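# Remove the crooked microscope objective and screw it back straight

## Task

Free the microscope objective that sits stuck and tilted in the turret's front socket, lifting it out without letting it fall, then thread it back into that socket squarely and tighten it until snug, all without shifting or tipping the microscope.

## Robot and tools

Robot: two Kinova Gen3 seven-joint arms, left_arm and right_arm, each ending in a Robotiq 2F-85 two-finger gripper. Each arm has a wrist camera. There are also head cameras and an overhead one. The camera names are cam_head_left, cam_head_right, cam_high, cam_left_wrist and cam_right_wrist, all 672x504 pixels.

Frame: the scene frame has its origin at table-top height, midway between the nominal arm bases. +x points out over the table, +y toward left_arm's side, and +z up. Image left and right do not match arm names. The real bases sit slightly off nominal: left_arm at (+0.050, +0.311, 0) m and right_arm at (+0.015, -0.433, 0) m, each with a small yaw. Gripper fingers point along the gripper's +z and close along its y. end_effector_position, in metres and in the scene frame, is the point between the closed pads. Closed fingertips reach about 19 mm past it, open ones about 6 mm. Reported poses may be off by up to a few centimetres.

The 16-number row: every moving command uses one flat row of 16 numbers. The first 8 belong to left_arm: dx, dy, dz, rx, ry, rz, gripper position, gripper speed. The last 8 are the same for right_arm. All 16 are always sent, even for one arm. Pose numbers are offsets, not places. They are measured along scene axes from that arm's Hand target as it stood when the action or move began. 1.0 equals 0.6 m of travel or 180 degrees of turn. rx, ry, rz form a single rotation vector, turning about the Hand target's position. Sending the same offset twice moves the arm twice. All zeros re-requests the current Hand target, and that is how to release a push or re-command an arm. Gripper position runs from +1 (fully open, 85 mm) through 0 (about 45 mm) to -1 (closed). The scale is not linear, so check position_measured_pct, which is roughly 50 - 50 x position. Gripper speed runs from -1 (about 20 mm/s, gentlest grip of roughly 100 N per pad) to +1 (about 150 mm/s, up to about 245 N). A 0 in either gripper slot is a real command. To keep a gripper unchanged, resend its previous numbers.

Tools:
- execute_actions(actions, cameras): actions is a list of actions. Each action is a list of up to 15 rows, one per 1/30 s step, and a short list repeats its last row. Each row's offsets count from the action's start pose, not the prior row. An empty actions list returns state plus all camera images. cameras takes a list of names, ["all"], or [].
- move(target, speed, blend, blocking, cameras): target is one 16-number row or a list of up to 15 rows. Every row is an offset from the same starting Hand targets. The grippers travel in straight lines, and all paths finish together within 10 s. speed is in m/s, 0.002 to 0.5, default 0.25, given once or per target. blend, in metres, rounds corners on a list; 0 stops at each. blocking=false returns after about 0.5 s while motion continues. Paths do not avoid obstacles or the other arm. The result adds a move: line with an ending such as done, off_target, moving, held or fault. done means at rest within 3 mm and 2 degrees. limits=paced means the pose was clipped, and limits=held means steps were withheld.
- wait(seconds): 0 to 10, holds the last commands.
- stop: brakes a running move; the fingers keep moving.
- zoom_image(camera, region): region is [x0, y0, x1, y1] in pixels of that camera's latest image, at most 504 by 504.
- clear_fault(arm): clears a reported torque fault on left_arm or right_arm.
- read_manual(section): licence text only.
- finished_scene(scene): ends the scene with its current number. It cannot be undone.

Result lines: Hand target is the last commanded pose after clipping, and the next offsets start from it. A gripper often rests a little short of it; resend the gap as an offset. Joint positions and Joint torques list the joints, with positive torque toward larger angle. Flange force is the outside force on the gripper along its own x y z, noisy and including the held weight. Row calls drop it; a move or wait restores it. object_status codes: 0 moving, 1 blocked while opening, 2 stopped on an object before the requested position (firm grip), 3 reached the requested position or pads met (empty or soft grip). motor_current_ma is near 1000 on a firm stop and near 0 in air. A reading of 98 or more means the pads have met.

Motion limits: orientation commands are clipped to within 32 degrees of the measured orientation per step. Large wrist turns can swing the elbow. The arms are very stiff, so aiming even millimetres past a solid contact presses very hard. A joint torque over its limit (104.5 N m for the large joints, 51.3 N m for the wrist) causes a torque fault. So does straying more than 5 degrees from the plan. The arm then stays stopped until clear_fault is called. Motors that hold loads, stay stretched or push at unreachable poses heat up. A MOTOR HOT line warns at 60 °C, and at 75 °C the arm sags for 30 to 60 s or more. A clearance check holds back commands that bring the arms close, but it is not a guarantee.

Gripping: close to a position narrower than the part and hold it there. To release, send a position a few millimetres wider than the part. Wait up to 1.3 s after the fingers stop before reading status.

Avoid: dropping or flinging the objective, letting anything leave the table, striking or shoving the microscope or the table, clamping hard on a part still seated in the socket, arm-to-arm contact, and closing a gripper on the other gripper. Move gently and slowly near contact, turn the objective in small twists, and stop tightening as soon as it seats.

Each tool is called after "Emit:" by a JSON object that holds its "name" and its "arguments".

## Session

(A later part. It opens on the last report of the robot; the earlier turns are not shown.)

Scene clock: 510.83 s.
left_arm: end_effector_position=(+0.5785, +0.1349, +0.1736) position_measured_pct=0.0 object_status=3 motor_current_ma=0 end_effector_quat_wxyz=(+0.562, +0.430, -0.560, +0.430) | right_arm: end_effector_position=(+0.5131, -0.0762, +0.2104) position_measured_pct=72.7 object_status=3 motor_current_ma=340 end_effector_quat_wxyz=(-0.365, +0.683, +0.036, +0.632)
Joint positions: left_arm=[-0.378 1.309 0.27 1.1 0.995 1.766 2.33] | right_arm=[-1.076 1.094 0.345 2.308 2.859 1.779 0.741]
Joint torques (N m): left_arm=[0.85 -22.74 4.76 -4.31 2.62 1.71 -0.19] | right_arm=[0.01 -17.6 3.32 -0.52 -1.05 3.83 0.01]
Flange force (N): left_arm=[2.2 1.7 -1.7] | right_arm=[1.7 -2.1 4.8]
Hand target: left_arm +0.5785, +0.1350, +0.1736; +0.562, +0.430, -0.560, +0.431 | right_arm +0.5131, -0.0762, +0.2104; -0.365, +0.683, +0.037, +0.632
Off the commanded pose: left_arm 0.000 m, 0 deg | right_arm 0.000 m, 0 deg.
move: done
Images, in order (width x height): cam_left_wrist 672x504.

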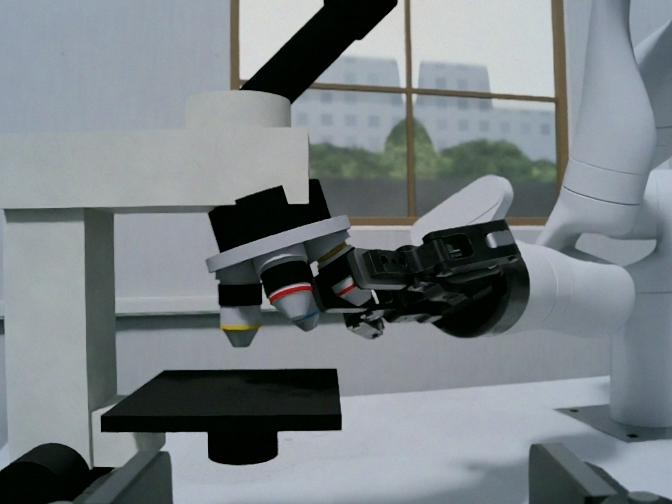

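Emit:
{"name": "move", "arguments": {"target": [0,0,0,0,0,0,1,1, -0.00017,0.00066,0.00086,-0.1036,0.0278,-0.1622,-0.46,-1], "speed": 0.25, "cameras": ["cam_right_wrist"]}}

Emit:
{"name": "zoom_image", "arguments": {"camera": "cam_right_wrist", "region": [240, 340, 400, 500]}}

Scene clock: 535.57 s.
left_arm: end_effector_position=(+0.5785, +0.1350, +0.1736) position_measured_pct=0.0 object_status=3 motor_current_ma=0 end_effector_quat_wxyz=(+0.562, +0.430, -0.560, +0.431) | right_arm: end_effector_position=(+0.5130, -0.0758, +0.2109) position_measured_pct=72.7 object_status=3 motor_current_ma=340 end_effector_quat_wxyz=(-0.082, +0.746, -0.051, +0.659)
Joint positions: left_arm=[-0.378 1.309 0.27 1.099 0.995 1.766 2.33] | right_arm=[-1.409 0.906 0.31 2.067 2.007 1.151 1.446]
Joint torques (N m): left_arm=[0.78 -22.84 4.68 -4.25 2.63 1.7 -0.18] | right_arm=[1.69 -18.09 6.09 -4.15 0.11 4.48 -0.06]
Flange force (N): left_arm=[2.0 1.2 -1.9] | right_arm=[0.2 -0.1 -4.1]
Hand target: left_arm +0.5785, +0.1350, +0.1736; +0.562, +0.430, -0.560, +0.431 | right_arm +0.5130, -0.0758, +0.2109; -0.082, +0.746, -0.051, +0.659
Off the commanded pose: left_arm 0.000 m, 0 deg | right_arm 0.000 m, 0 deg.
move: done
Images, in order (width x height): cam_right_wrist 672x504.

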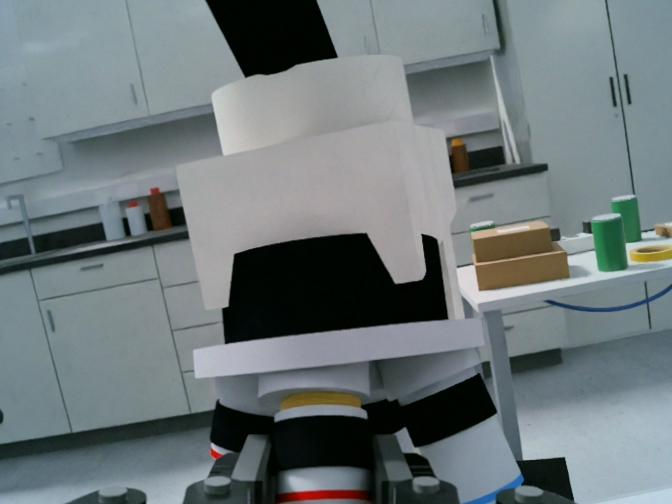

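Scaled by 3.150.

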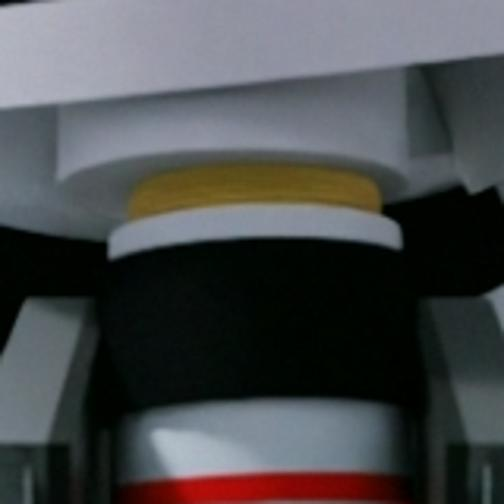

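Emit:
{"name": "move", "arguments": {"target": [0,0,0,0,0,0,1,1, -0.0016,0.00172,-0.00042,-0.1036,0.0278,-0.1622,-0.46,-1], "speed": 0.25}}

Scene clock: 549.93 s.
left_arm: end_effector_position=(+0.5785, +0.1350, +0.1736) position_measured_pct=0.0 object_status=3 motor_current_ma=0 end_effector_quat_wxyz=(+0.562, +0.430, -0.560, +0.431) | right_arm: end_effector_position=(+0.5120, -0.0747, +0.2106) position_measured_pct=72.7 object_status=3 motor_current_ma=340 end_effector_quat_wxyz=(+0.209, +0.740, -0.134, +0.625)
Joint positions: left_arm=[-0.378 1.309 0.27 1.099 0.995 1.766 2.33] | right_arm=[-1.419 1.056 0.285 1.458 1.224 1.359 2.405]
Joint torques (N m): left_arm=[0.79 -22.83 4.81 -4.21 2.6 1.73 -0.23] | right_arm=[0.16 -21.05 5.12 -5.95 2.07 2.93 -0.03]
Flange force (N): left_arm=[2.0 1.0 -1.9] | right_arm=[0.2 6.0 0.7]
Hand target: left_arm +0.5785, +0.1350, +0.1736; +0.562, +0.430, -0.560, +0.431 | right_arm +0.5121, -0.0748, +0.2106; +0.209, +0.740, -0.134, +0.625
Off the commanded pose: left_arm 0.000 m, 0 deg | right_arm 0.000 m, 0 deg.
move: done

Emit:
{"name": "move", "arguments": {"target": [0,0,0,0,0,0,1,1, -0.00078,0.00183,-0.0006,-0.0888,0.0238,-0.139,-0.46,-1], "speed": 0.25, "cameras": ["cam_right_wrist"]}}

Emit:
{"name": "zoom_image", "arguments": {"camera": "cam_right_wrist", "region": [240, 340, 400, 500]}}

Scene clock: 558.43 s.
left_arm: end_effector_position=(+0.5785, +0.1350, +0.1736) position_measured_pct=0.0 object_status=3 motor_current_ma=0 end_effector_quat_wxyz=(+0.562, +0.430, -0.560, +0.431) | right_arm: end_effector_position=(+0.5116, -0.0737, +0.2103) position_measured_pct=72.7 object_status=3 motor_current_ma=340 end_effector_quat_wxyz=(+0.444, +0.680, -0.195, +0.550)
Joint positions: left_arm=[-0.378 1.309 0.27 1.099 0.995 1.766 2.33] | right_arm=[-1.285 1.407 0.322 0.686 1.025 1.902 3.025]
Joint torques (N m): left_arm=[0.8 -22.81 4.77 -4.26 2.61 1.72 -0.22] | right_arm=[0.13 -25.23 4.66 -7.02 2.73 2.05 -0.06]
Flange force (N): left_arm=[2.1 1.3 -1.8] | right_arm=[-2.6 10.5 6.1]
Hand target: left_arm +0.5785, +0.1350, +0.1736; +0.562, +0.430, -0.560, +0.431 | right_arm +0.5116, -0.0737, +0.2103; +0.444, +0.680, -0.195, +0.550
Off the commanded pose: left_arm 0.000 m, 0 deg | right_arm 0.000 m, 0 deg.
move: done
Images, in order (width x height): cam_right_wrist 672x504.

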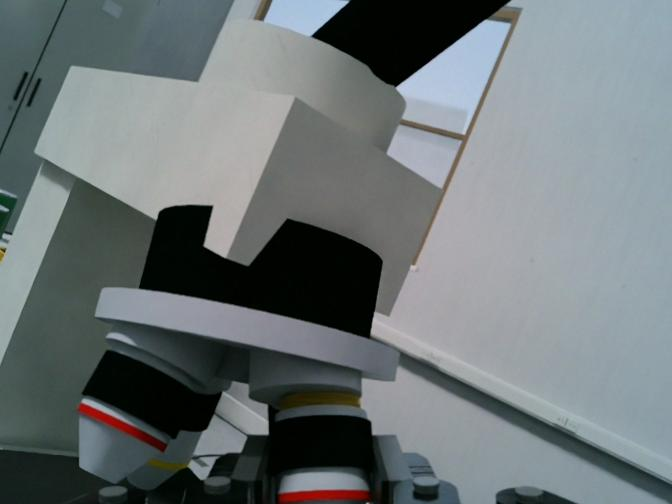

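Scaled by 3.150.

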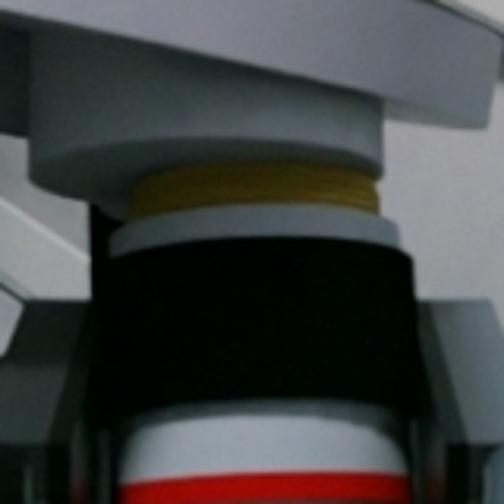

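Emit:
{"name": "zoom_image", "arguments": {"camera": "cam_right_wrist", "region": [70, 270, 400, 500]}}

Emit:
{"name": "zoom_image", "arguments": {"camera": "cam_right_wrist", "region": [230, 350, 400, 470]}}

Scaled by 1.527.

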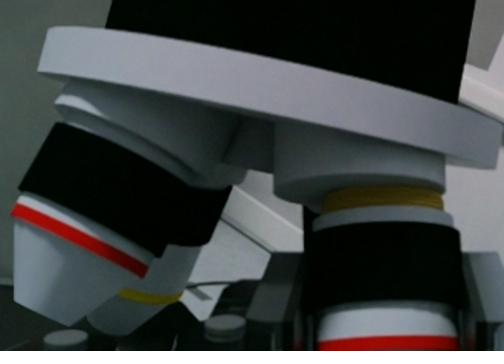

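Scaled by 2.965.

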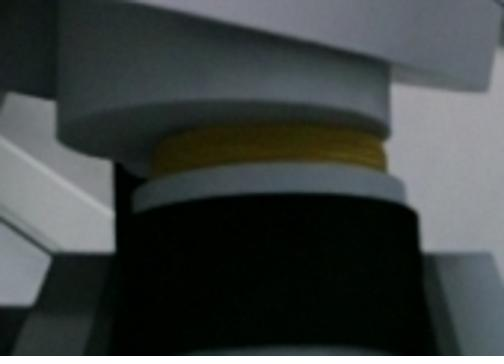

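Emit:
{"name": "execute_actions", "arguments": {"actions": []}}

Scene clock: 603.27 s.
left_arm: end_effector_position=(+0.5785, +0.1350, +0.1736) position_measured_pct=0.0 object_status=3 motor_current_ma=0 end_effector_quat_wxyz=(+0.562, +0.430, -0.560, +0.431) | right_arm: end_effector_position=(+0.5116, -0.0737, +0.2103) position_measured_pct=72.7 object_status=3 motor_current_ma=340 end_effector_quat_wxyz=(+0.444, +0.680, -0.195, +0.550)
Joint positions: left_arm=[-0.378 1.309 0.27 1.099 0.995 1.766 2.33] | right_arm=[-1.285 1.407 0.322 0.685 1.025 1.902 3.025]
Joint velocities: within noise
Joint torques (N m): left_arm=[0.71 -22.79 4.77 -4.35 2.62 1.75 -0.18] | right_arm=[0.16 -25.21 4.66 -7.03 2.73 2.04 -0.03]
Flange force (N): left_arm=[2.1 1.8 -1.4] | right_arm=[-2.7 10.7 6.1]
Hand target: left_arm +0.5785, +0.1350, +0.1736; +0.562, +0.430, -0.560, +0.431 | right_arm +0.5116, -0.0737, +0.2103; +0.444, +0.680, -0.195, +0.550
Tool commands: left_gripper/position=+1.0 left_gripper/speed=+1.0 right_gripper/position=-0.46 right_gripper/speed=-1.0
Off the commanded pose: left_arm 0.000 m, 0 deg | right_arm 0.000 m, 0 deg.

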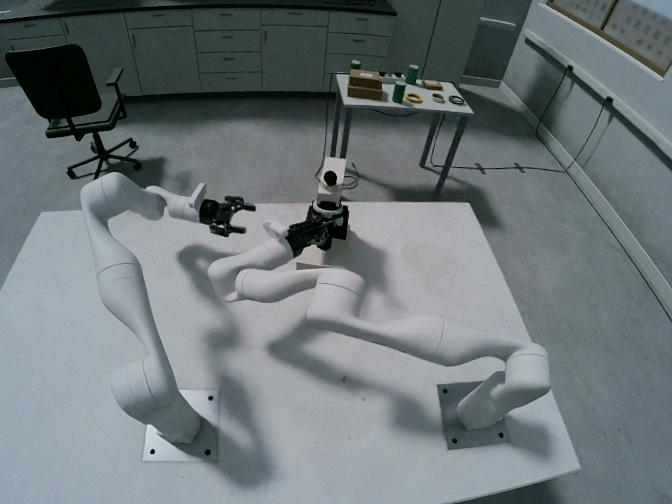

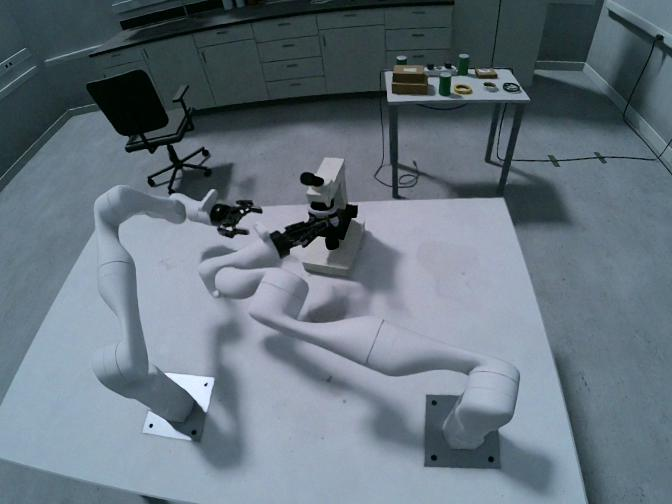

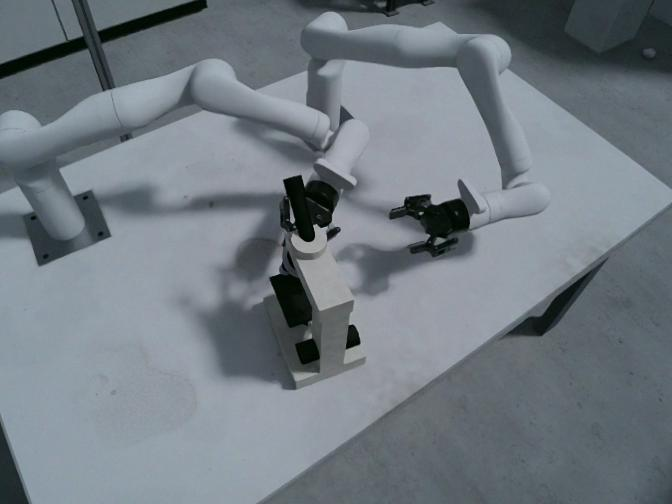

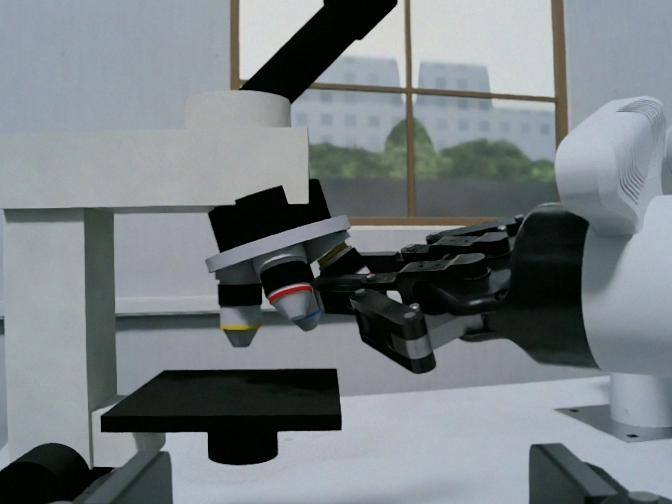

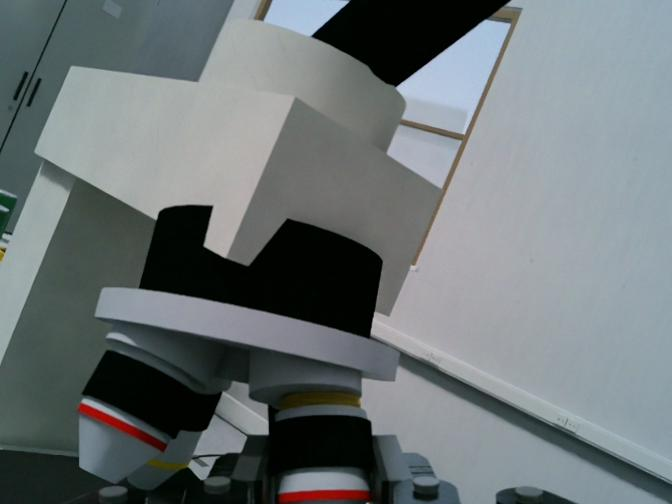

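Emit:
{"name": "zoom_image", "arguments": {"camera": "cam_left_wrist", "region": [290, 210, 400, 320]}}

Emit:
{"name": "zoom_image", "arguments": {"camera": "cam_high", "region": [250, 160, 370, 280]}}

Scaled by 4.582.

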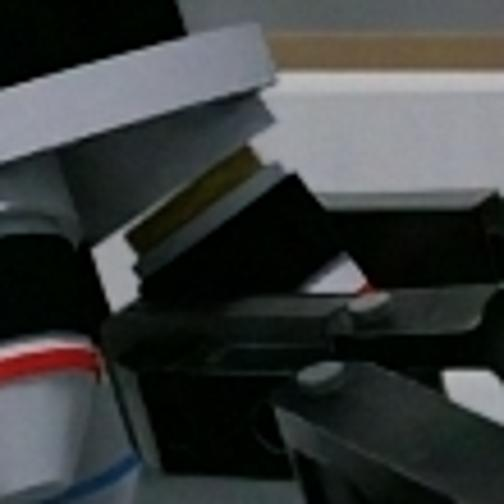

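Scaled by 4.200 from the camera's 672x504 image, which has a finer 960x720 frame.

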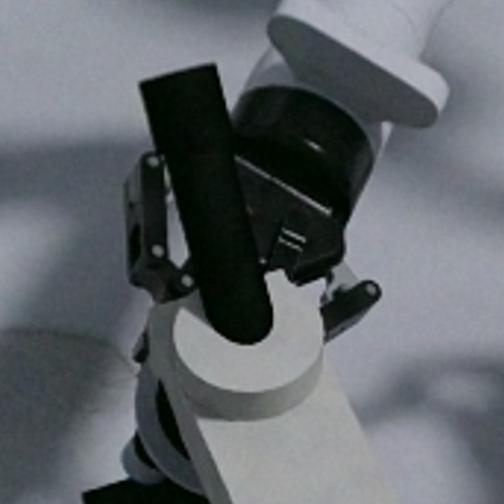

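Emit:
{"name": "zoom_image", "arguments": {"camera": "cam_left_wrist", "region": [295, 220, 375, 300]}}

Emit:
{"name": "zoom_image", "arguments": {"camera": "cam_left_wrist", "region": [190, 180, 390, 380]}}

Scaled by 6.300.

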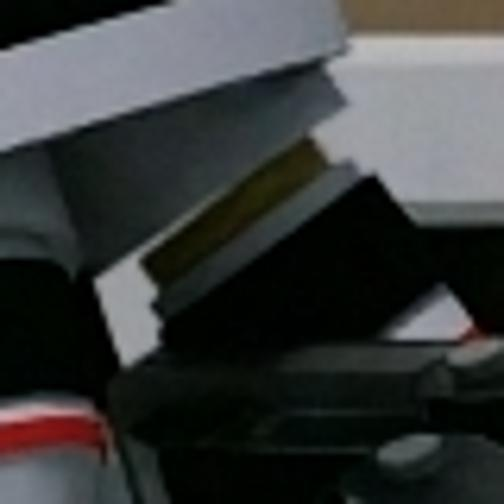

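Scaled by 2.520.

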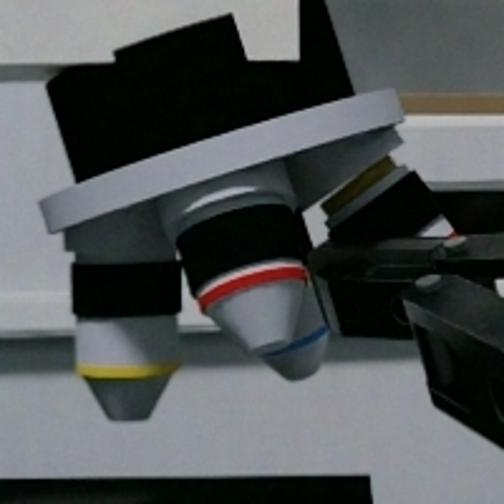

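Emit:
{"name": "move", "arguments": {"target": [0,0,0,0,0,0,1,1, -0.00044,0.00012,-0.0007,0,0,0,-0.46,-1], "speed": 0.03}}

Scene clock: 768.00 s.
left_arm: end_effector_position=(+0.5785, +0.1350, +0.1736) position_measured_pct=0.0 object_status=3 motor_current_ma=0 end_effector_quat_wxyz=(+0.562, +0.430, -0.560, +0.431) | right_arm: end_effector_position=(+0.5113, -0.0736, +0.2099) position_measured_pct=72.7 object_status=3 motor_current_ma=340 end_effector_quat_wxyz=(+0.444, +0.680, -0.195, +0.550)
Joint positions: left_arm=[-0.378 1.309 0.27 1.099 0.995 1.766 2.33] | right_arm=[-1.285 1.408 0.322 0.686 1.024 1.903 3.024]
Joint torques (N m): left_arm=[0.73 -22.77 4.79 -4.32 2.67 1.7 -0.24] | right_arm=[0.07 -25.31 4.69 -7.05 2.75 2.03 -0.1]
Flange force (N): left_arm=[2.2 1.5 -1.7] | right_arm=[-2.6 10.2 6.0]
Hand target: left_arm +0.5785, +0.1350, +0.1736; +0.562, +0.430, -0.560, +0.431 | right_arm +0.5113, -0.0736, +0.2098; +0.444, +0.680, -0.195, +0.550
Off the commanded pose: left_arm 0.000 m, 0 deg | right_arm 0.000 m, 0 deg.
move: done

Emit:
{"name": "move", "arguments": {"target": [0,0,0,0,0,0,1,1, -0.00267,0.00072,-0.00417,0,0,0,-0.46,-1], "speed": 0.03, "cameras": ["cam_right_wrist","cam_left_wrist"]}}

Emit:
{"name": "zoom_image", "arguments": {"camera": "cam_right_wrist", "region": [230, 350, 400, 470]}}

Emit:
{"name": "zoom_image", "arguments": {"camera": "cam_left_wrist", "region": [295, 220, 375, 300]}}

Scene clock: 778.37 s.
left_arm: end_effector_position=(+0.5785, +0.1350, +0.1736) position_measured_pct=0.0 object_status=3 motor_current_ma=0 end_effector_quat_wxyz=(+0.562, +0.430, -0.560, +0.431) | right_arm: end_effector_position=(+0.5097, -0.0732, +0.2073) position_measured_pct=72.7 object_status=3 motor_current_ma=340 end_effector_quat_wxyz=(+0.444, +0.680, -0.195, +0.550)
Joint positions: left_arm=[-0.378 1.309 0.27 1.099 0.995 1.766 2.33] | right_arm=[-1.287 1.411 0.321 0.686 1.022 1.904 3.019]
Joint torques (N m): left_arm=[0.77 -22.8 4.71 -4.3 2.59 1.71 -0.16] | right_arm=[0.14 -25.23 4.69 -7 2.75 2.07 -0.06]
Flange force (N): left_arm=[2.1 1.6 -1.6] | right_arm=[-2.6 10.6 6.1]
Hand target: left_arm +0.5785, +0.1350, +0.1736; +0.562, +0.430, -0.560, +0.431 | right_arm +0.5097, -0.0732, +0.2073; +0.444, +0.680, -0.195, +0.550
Off the commanded pose: left_arm 0.000 m, 0 deg | right_arm 0.000 m, 0 deg.
move: done
Images, in order (width x height): cam_left_wrist 672x504, cam_right_wrist 672x504.

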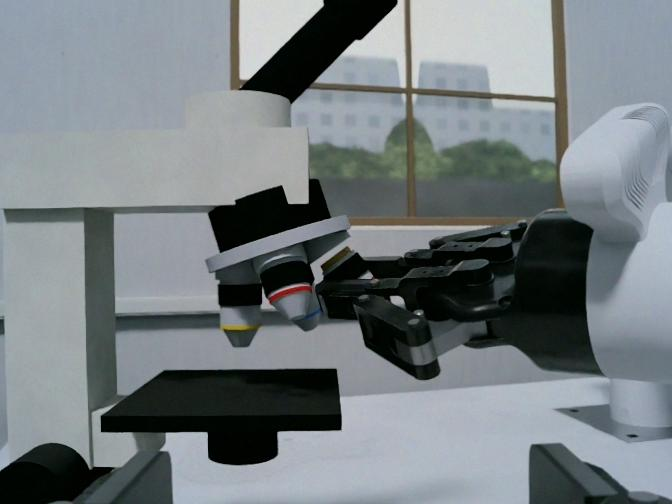

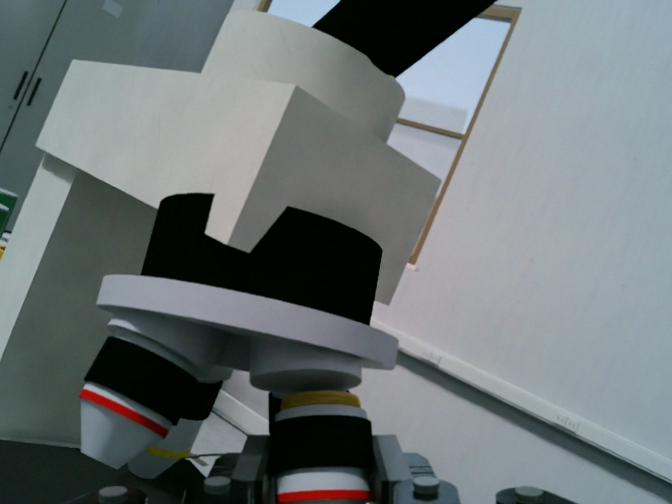

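Scaled by 2.965.

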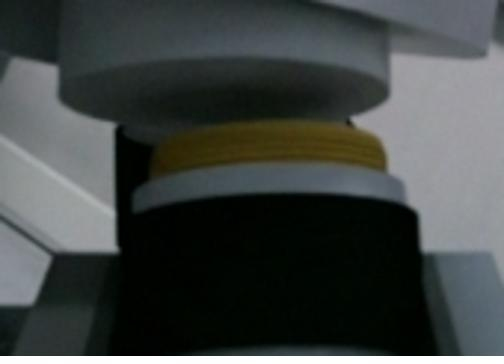

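Scaled by 6.300.

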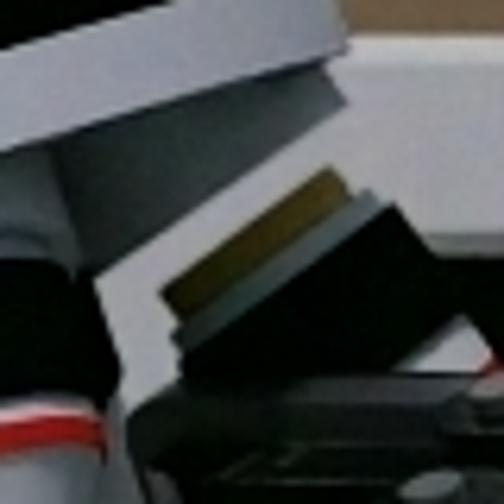

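Emit:
{"name": "move", "arguments": {"target": [[0,0,0,0,0,0,1,1, -0.00355,0.00095,-0.00557,0,0,0,-0.46,-1],[0,0,0,0,0,0,1,1, -0.00167,0.00317,-0.0035,0.1333,-0.0358,0.2085,-0.46,-1]], "speed": [0.04,0.3], "blend": 0.001, "cameras": ["cam_right_wrist","cam_left_wrist"]}}

Emit:
{"name": "zoom_image", "arguments": {"camera": "cam_right_wrist", "region": [230, 330, 400, 500]}}

Emit:
{"name": "zoom_image", "arguments": {"camera": "cam_left_wrist", "region": [295, 220, 375, 300]}}

Scene clock: 809.10 s.
left_arm: end_effector_position=(+0.5785, +0.1350, +0.1736) position_measured_pct=0.0 object_status=3 motor_current_ma=0 end_effector_quat_wxyz=(+0.562, +0.430, -0.560, +0.431) | right_arm: end_effector_position=(+0.5087, -0.0712, +0.2053) position_measured_pct=72.7 object_status=3 motor_current_ma=340 end_effector_quat_wxyz=(+0.085, +0.751, -0.099, +0.647)
Joint positions: left_arm=[-0.378 1.309 0.27 1.099 0.995 1.766 2.33] | right_arm=[-1.479 0.976 0.332 1.741 1.459 1.154 2.038]
Joint torques (N m): left_arm=[0.78 -22.77 4.71 -4.29 2.62 1.77 -0.2] | right_arm=[0.15 -19.04 5.26 -5.09 1.42 3.31 -0.04]
Flange force (N): left_arm=[2.2 1.5 -1.6] | right_arm=[1.3 4.5 -0.6]
Hand target: left_arm +0.5785, +0.1350, +0.1736; +0.562, +0.430, -0.560, +0.431 | right_arm +0.5087, -0.0713, +0.2052; +0.085, +0.751, -0.099, +0.647
Off the commanded pose: left_arm 0.000 m, 0 deg | right_arm 0.000 m, 0 deg.
move: done
Images, in order (width x height): cam_left_wrist 672x504, cam_right_wrist 672x504.

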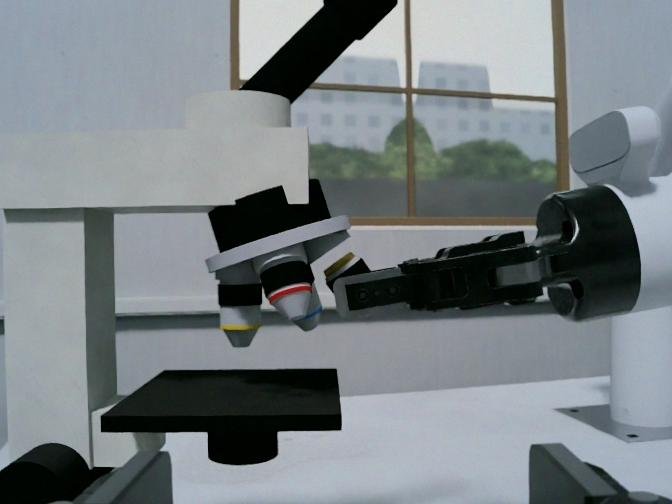

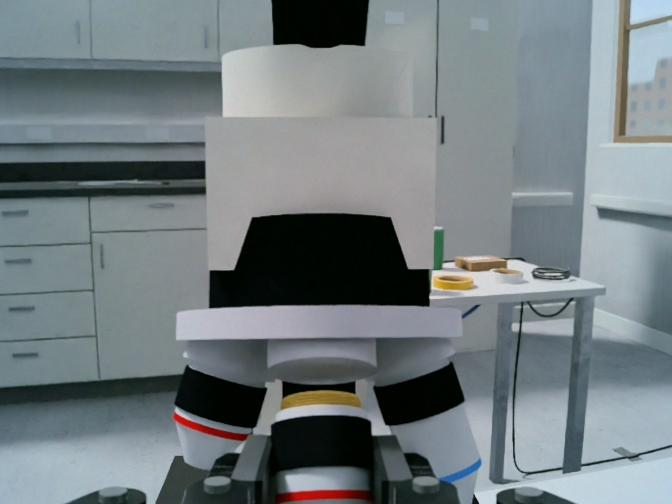

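Scaled by 2.965.

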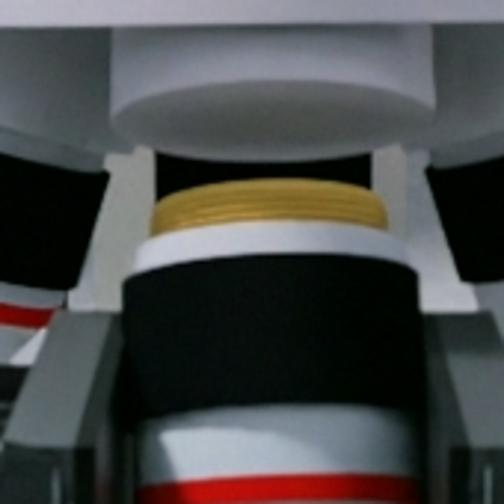

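Scaled by 6.300.

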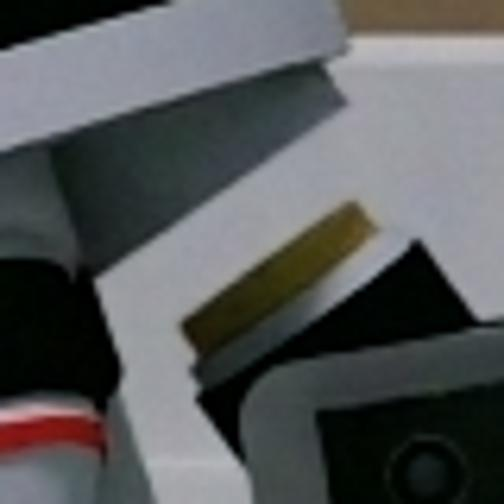

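Emit:
{"name": "move", "arguments": {"target": [-0.0492,-0.184,0,0,0,0,1,1, 0,0,0,0,0,0,-0.46,-1], "speed": 0.2, "cameras": ["cam_left_wrist"]}}

Emit:
{"name": "zoom_image", "arguments": {"camera": "cam_left_wrist", "region": [270, 190, 390, 310]}}

Scene clock: 846.47 s.
left_arm: end_effector_position=(+0.5490, +0.0246, +0.1736) position_measured_pct=0.0 object_status=3 motor_current_ma=0 end_effector_quat_wxyz=(+0.562, +0.430, -0.560, +0.431) | right_arm: end_effector_position=(+0.5087, -0.0713, +0.2052) position_measured_pct=72.7 object_status=3 motor_current_ma=340 end_effector_quat_wxyz=(+0.085, +0.751, -0.099, +0.647)
Joint positions: left_arm=[-0.245 1.25 0.314 1.306 1.086 1.563 2.233] | right_arm=[-1.479 0.977 0.332 1.741 1.459 1.154 2.038]
Joint torques (N m): left_arm=[0.7 -21.73 5.42 -3.61 2.43 1.86 -0.18] | right_arm=[0.12 -19.06 5.21 -5.03 1.43 3.28 -0.02]
Flange force (N): left_arm=[2.0 0.4 -2.3] | right_arm=[1.2 4.3 -0.6]
Hand target: left_arm +0.5490, +0.0246, +0.1736; +0.562, +0.430, -0.560, +0.431 | right_arm +0.5087, -0.0713, +0.2052; +0.085, +0.751, -0.099, +0.647
Off the commanded pose: left_arm 0.000 m, 0 deg | right_arm 0.000 m, 0 deg.
move: done
Images, in order (width x height): cam_left_wrist 672x504.

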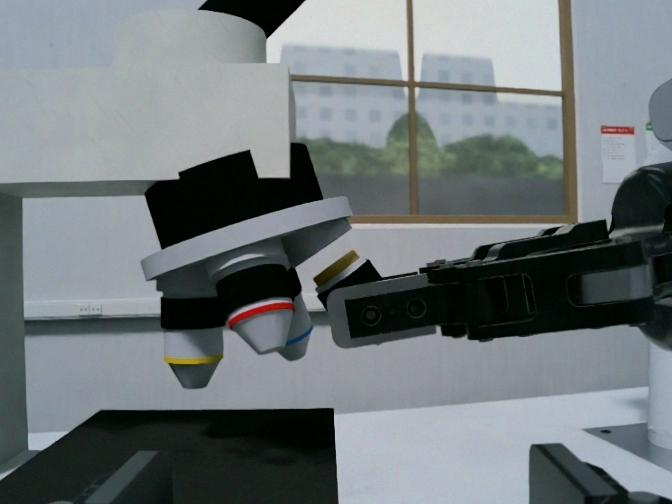

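Scaled by 4.200.

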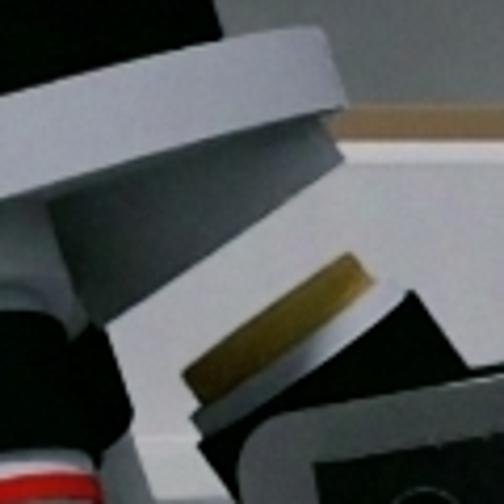

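Emit:
{"name": "zoom_image", "arguments": {"camera": "cam_left_wrist", "region": [275, 205, 365, 295]}}

Emit:
{"name": "zoom_image", "arguments": {"camera": "cam_left_wrist", "region": [130, 140, 370, 380]}}

Scaled by 5.600.

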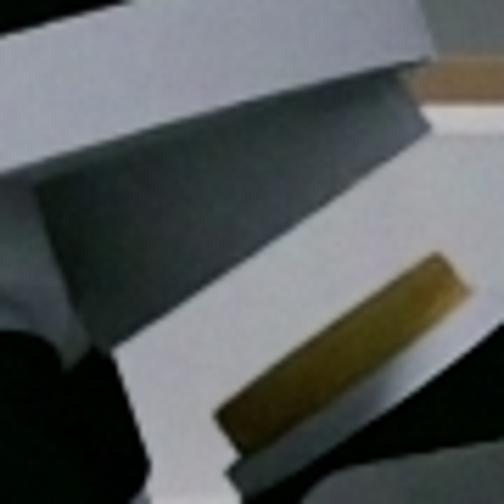

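Scaled by 2.100.

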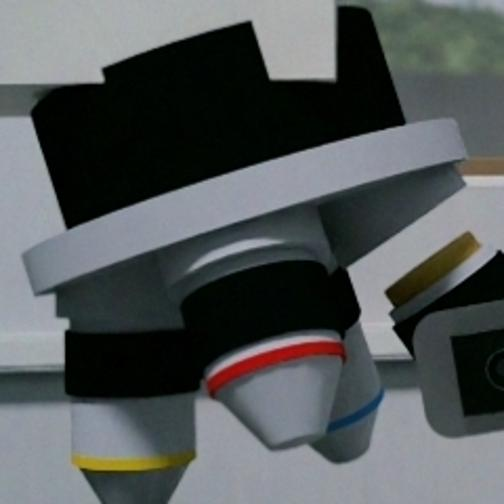

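Emit:
{"name": "execute_actions", "arguments": {"actions": [], "cameras": ["cam_right_wrist"]}}

Emit:
{"name": "zoom_image", "arguments": {"camera": "cam_right_wrist", "region": [255, 330, 385, 460]}}

Scene clock: 881.53 s.
left_arm: end_effector_position=(+0.5490, +0.0246, +0.1736) position_measured_pct=0.0 object_status=3 motor_current_ma=0 end_effector_quat_wxyz=(+0.562, +0.430, -0.560, +0.431) | right_arm: end_effector_position=(+0.5087, -0.0713, +0.2052) position_measured_pct=72.7 object_status=3 motor_current_ma=340 end_effector_quat_wxyz=(+0.085, +0.751, -0.099, +0.647)
Joint positions: left_arm=[-0.245 1.25 0.314 1.306 1.086 1.563 2.233] | right_arm=[-1.479 0.977 0.332 1.741 1.459 1.154 2.038]
Joint velocities: within noise
Joint torques (N m): left_arm=[0.8 -21.72 5.35 -3.74 2.47 1.91 -0.2] | right_arm=[0.14 -19.05 5.17 -5 1.45 3.29 -0.05]
Flange force (N): left_arm=[2.2 1.0 -2.3] | right_arm=[1.3 4.1 -0.6]
Hand target: left_arm +0.5490, +0.0246, +0.1736; +0.562, +0.430, -0.560, +0.431 | right_arm +0.5087, -0.0713, +0.2052; +0.085, +0.751, -0.099, +0.647
Tool commands: left_gripper/position=+1.0 left_gripper/speed=+1.0 right_gripper/position=-0.46 right_gripper/speed=-1.0
Off the commanded pose: left_arm 0.000 m, 0 deg | right_arm 0.000 m, 0 deg.
Images, in order (width x height): cam_right_wrist 672x504.

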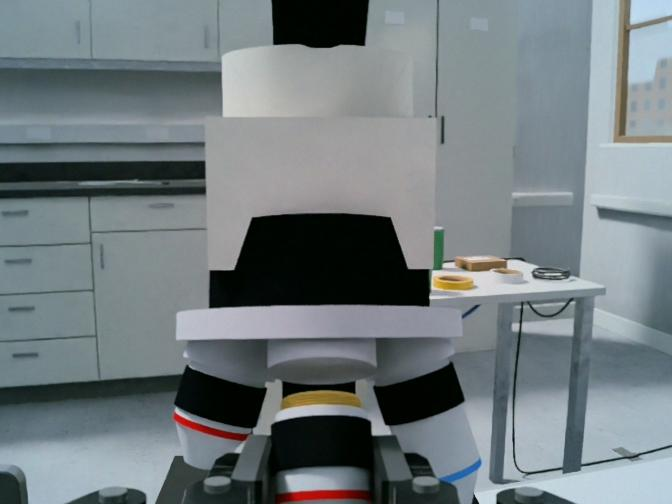

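Scaled by 3.877.

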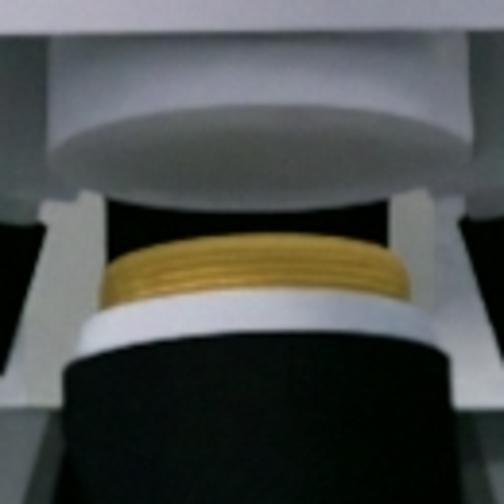

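Emit:
{"name": "move", "arguments": {"target": [[0.0493,0.184,0,0,0,0,1,1, 0,0,0,0,0,0,-0.46,-1],[0.0493,0.184,0,0,0,0,1,1, 0.002,0.00433,-0.00067,-0.1333,0.0358,-0.2085,-0.46,-1]], "speed": [0.2,0.3], "blend": 0.001, "cameras": ["cam_right_wrist","cam_left_wrist"]}}

Emit:
{"name": "zoom_image", "arguments": {"camera": "cam_right_wrist", "region": [255, 330, 385, 460]}}

Emit:
{"name": "zoom_image", "arguments": {"camera": "cam_left_wrist", "region": [300, 220, 370, 290]}}

Scene clock: 937.40 s.
left_arm: end_effector_position=(+0.5786, +0.1350, +0.1736) position_measured_pct=0.0 object_status=3 motor_current_ma=0 end_effector_quat_wxyz=(+0.562, +0.430, -0.560, +0.431) | right_arm: end_effector_position=(+0.5099, -0.0687, +0.2049) position_measured_pct=72.7 object_status=3 motor_current_ma=340 end_effector_quat_wxyz=(+0.444, +0.680, -0.195, +0.550)
Joint positions: left_arm=[-0.378 1.31 0.271 1.099 0.995 1.766 2.331] | right_arm=[-1.291 1.431 0.342 0.649 1.006 1.909 3.04]
Joint torques (N m): left_arm=[0.82 -22.81 4.73 -4.24 2.62 1.71 -0.2] | right_arm=[0.19 -25.31 4.74 -6.89 2.76 1.97 -0.05]
Flange force (N): left_arm=[2.1 1.3 -1.9] | right_arm=[-2.5 10.5 6.0]
Hand target: left_arm +0.5786, +0.1350, +0.1736; +0.562, +0.430, -0.560, +0.431 | right_arm +0.5099, -0.0687, +0.2048; +0.444, +0.680, -0.195, +0.550
Off the commanded pose: left_arm 0.000 m, 0 deg | right_arm 0.000 m, 0 deg.
move: done
Images, in order (width x height): cam_left_wrist 672x504, cam_right_wrist 672x504.

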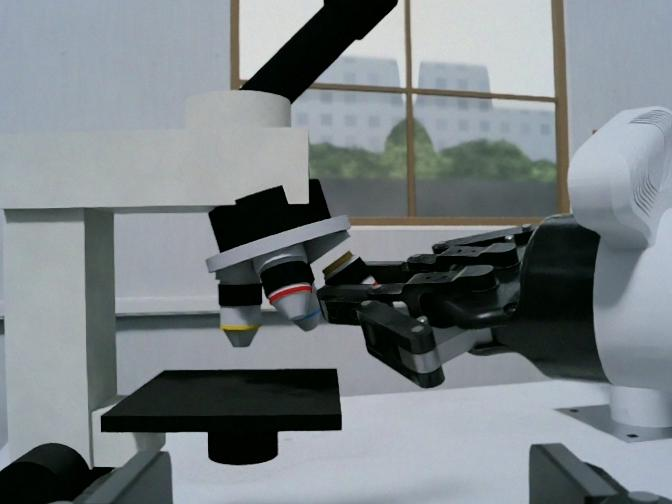

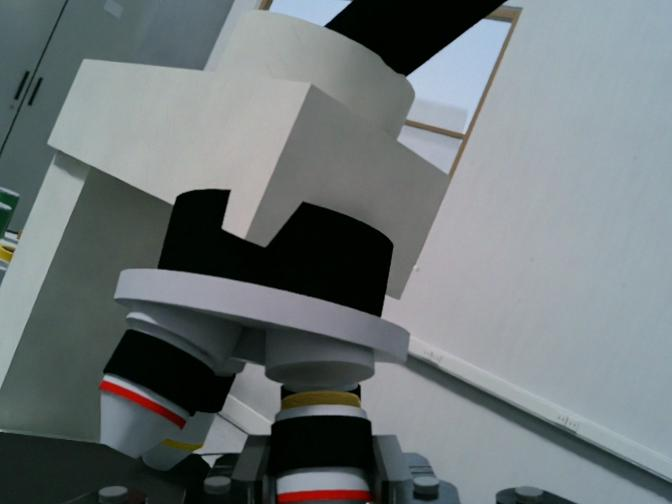

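Scaled by 3.877.

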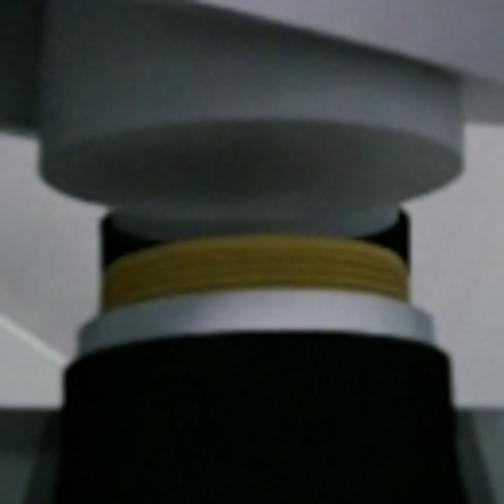

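Scaled by 7.200.

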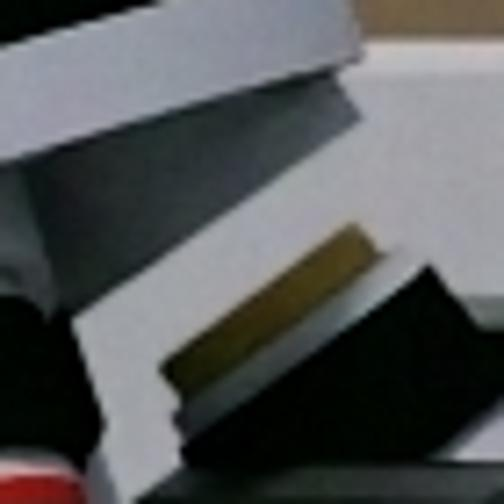

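Emit:
{"name": "move", "arguments": {"target": [0,0,0,0,0,0,1,1, 0.00257,0.00088,0.0046,-0.0092,-0.00648,0.00477,-0.46,-1], "speed": 0.05, "cameras": ["cam_right_wrist","cam_left_wrist"]}}

Emit:
{"name": "zoom_image", "arguments": {"camera": "cam_right_wrist", "region": [255, 330, 385, 460]}}

Emit:
{"name": "zoom_image", "arguments": {"camera": "cam_left_wrist", "region": [300, 220, 370, 290]}}

Scene clock: 1013.43 s.
left_arm: end_effector_position=(+0.5786, +0.1350, +0.1736) position_measured_pct=0.0 object_status=3 motor_current_ma=0 end_effector_quat_wxyz=(+0.562, +0.430, -0.560, +0.431) | right_arm: end_effector_position=(+0.5115, -0.0681, +0.2076) position_measured_pct=72.7 object_status=3 motor_current_ma=340 end_effector_quat_wxyz=(+0.447, +0.670, -0.186, +0.563)
Joint positions: left_arm=[-0.378 1.31 0.271 1.099 0.995 1.766 2.331] | right_arm=[-1.298 1.438 0.355 0.667 1.026 1.902 3.033]
Joint torques (N m): left_arm=[0.73 -22.76 4.76 -4.29 2.62 1.77 -0.19] | right_arm=[0.17 -25.26 4.8 -6.87 2.77 2 -0.09]
Flange force (N): left_arm=[2.1 1.5 -1.5] | right_arm=[-2.5 10.6 6.0]
Hand target: left_arm +0.5786, +0.1350, +0.1736; +0.562, +0.430, -0.560, +0.431 | right_arm +0.5115, -0.0681, +0.2076; +0.447, +0.670, -0.186, +0.563
Off the commanded pose: left_arm 0.000 m, 0 deg | right_arm 0.000 m, 0 deg.
move: done
Images, in order (width x height): cam_left_wrist 672x504, cam_right_wrist 672x504.

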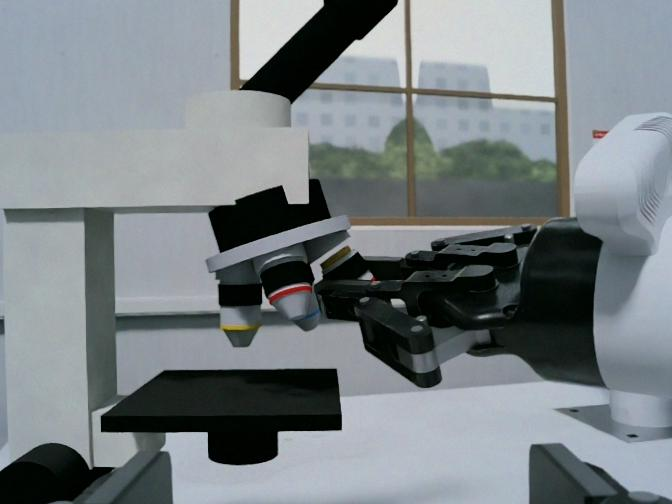

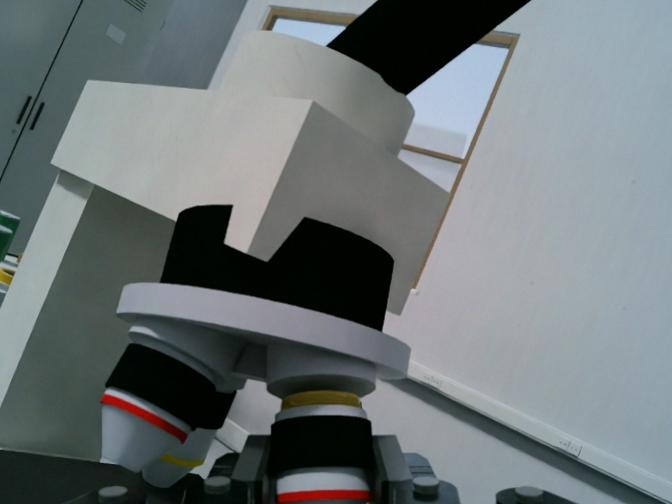

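Scaled by 3.877.

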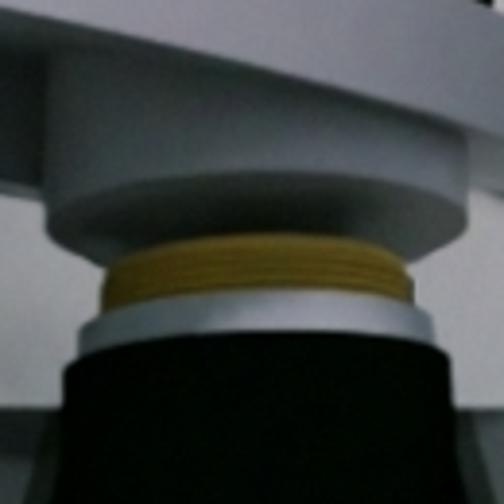

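Scaled by 7.200.

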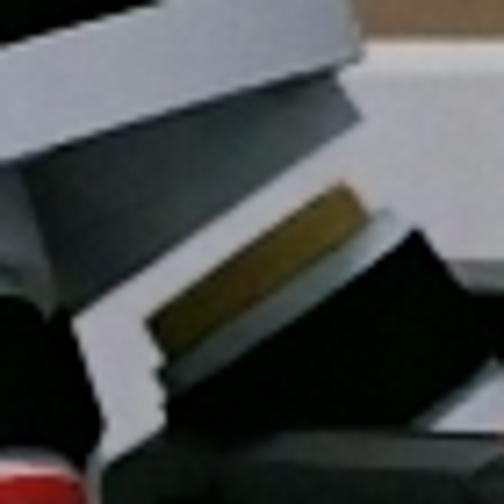

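Emit:
{"name": "move", "arguments": {"target": [0,0,0,0,0,0,1,1, -0.00222,-0.00605,0.00165,0.1402,-0.0256,0.2059,-0.46,-1], "speed": 0.3, "cameras": ["cam_right_wrist","cam_left_wrist"]}}

Emit:
{"name": "zoom_image", "arguments": {"camera": "cam_right_wrist", "region": [255, 330, 385, 460]}}

Emit:
{"name": "zoom_image", "arguments": {"camera": "cam_left_wrist", "region": [300, 220, 370, 290]}}

Scene clock: 1044.97 s.
left_arm: end_effector_position=(+0.5786, +0.1350, +0.1736) position_measured_pct=0.0 object_status=3 motor_current_ma=0 end_effector_quat_wxyz=(+0.562, +0.430, -0.560, +0.431) | right_arm: end_effector_position=(+0.5101, -0.0718, +0.2086) position_measured_pct=72.7 object_status=3 motor_current_ma=340 end_effector_quat_wxyz=(+0.085, +0.751, -0.099, +0.647)
Joint positions: left_arm=[-0.378 1.31 0.271 1.099 0.995 1.766 2.331] | right_arm=[-1.494 0.975 0.362 1.742 1.449 1.131 2.045]
Joint torques (N m): left_arm=[0.8 -22.76 4.71 -4.24 2.65 1.73 -0.17] | right_arm=[0.13 -18.96 5.43 -5.06 1.45 3.31 -0.09]
Flange force (N): left_arm=[2.1 1.4 -1.8] | right_arm=[1.3 4.1 -0.6]
Hand target: left_arm +0.5786, +0.1350, +0.1736; +0.562, +0.430, -0.560, +0.431 | right_arm +0.5101, -0.0718, +0.2086; +0.085, +0.751, -0.099, +0.647
Off the commanded pose: left_arm 0.000 m, 0 deg | right_arm 0.000 m, 0 deg.
move: done
Images, in order (width x height): cam_left_wrist 672x504, cam_right_wrist 672x504.

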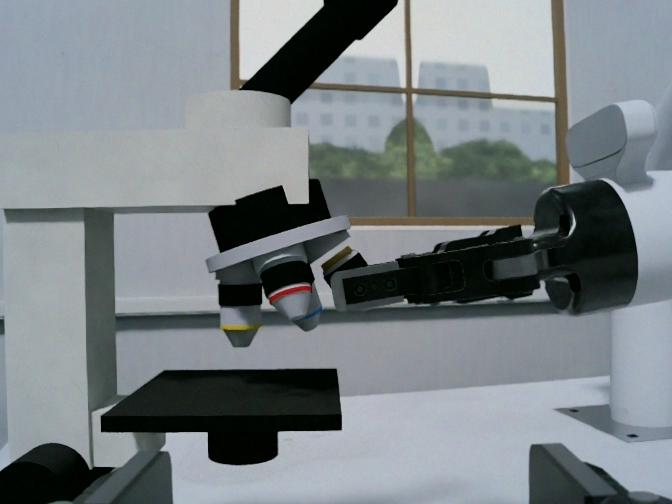

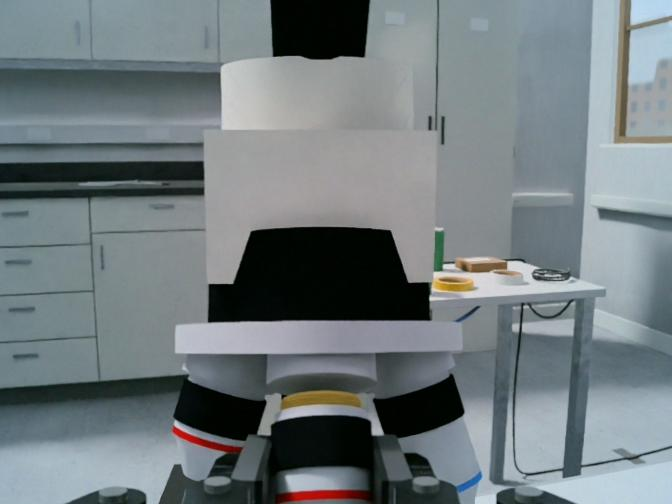

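Scaled by 3.877.

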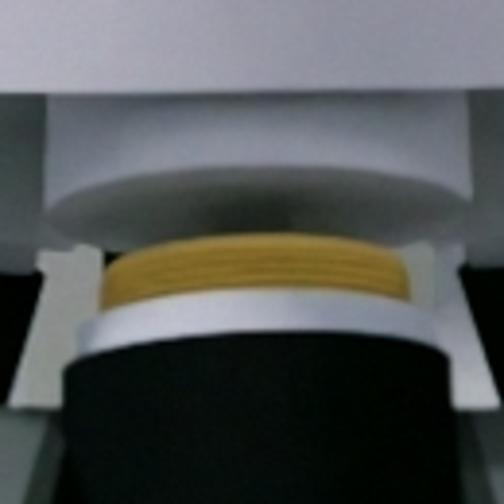

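Scaled by 7.200.

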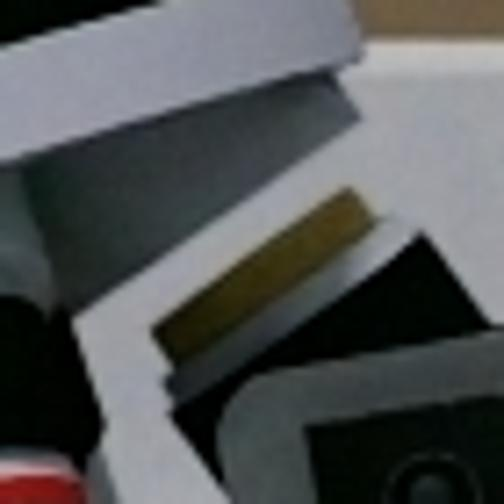

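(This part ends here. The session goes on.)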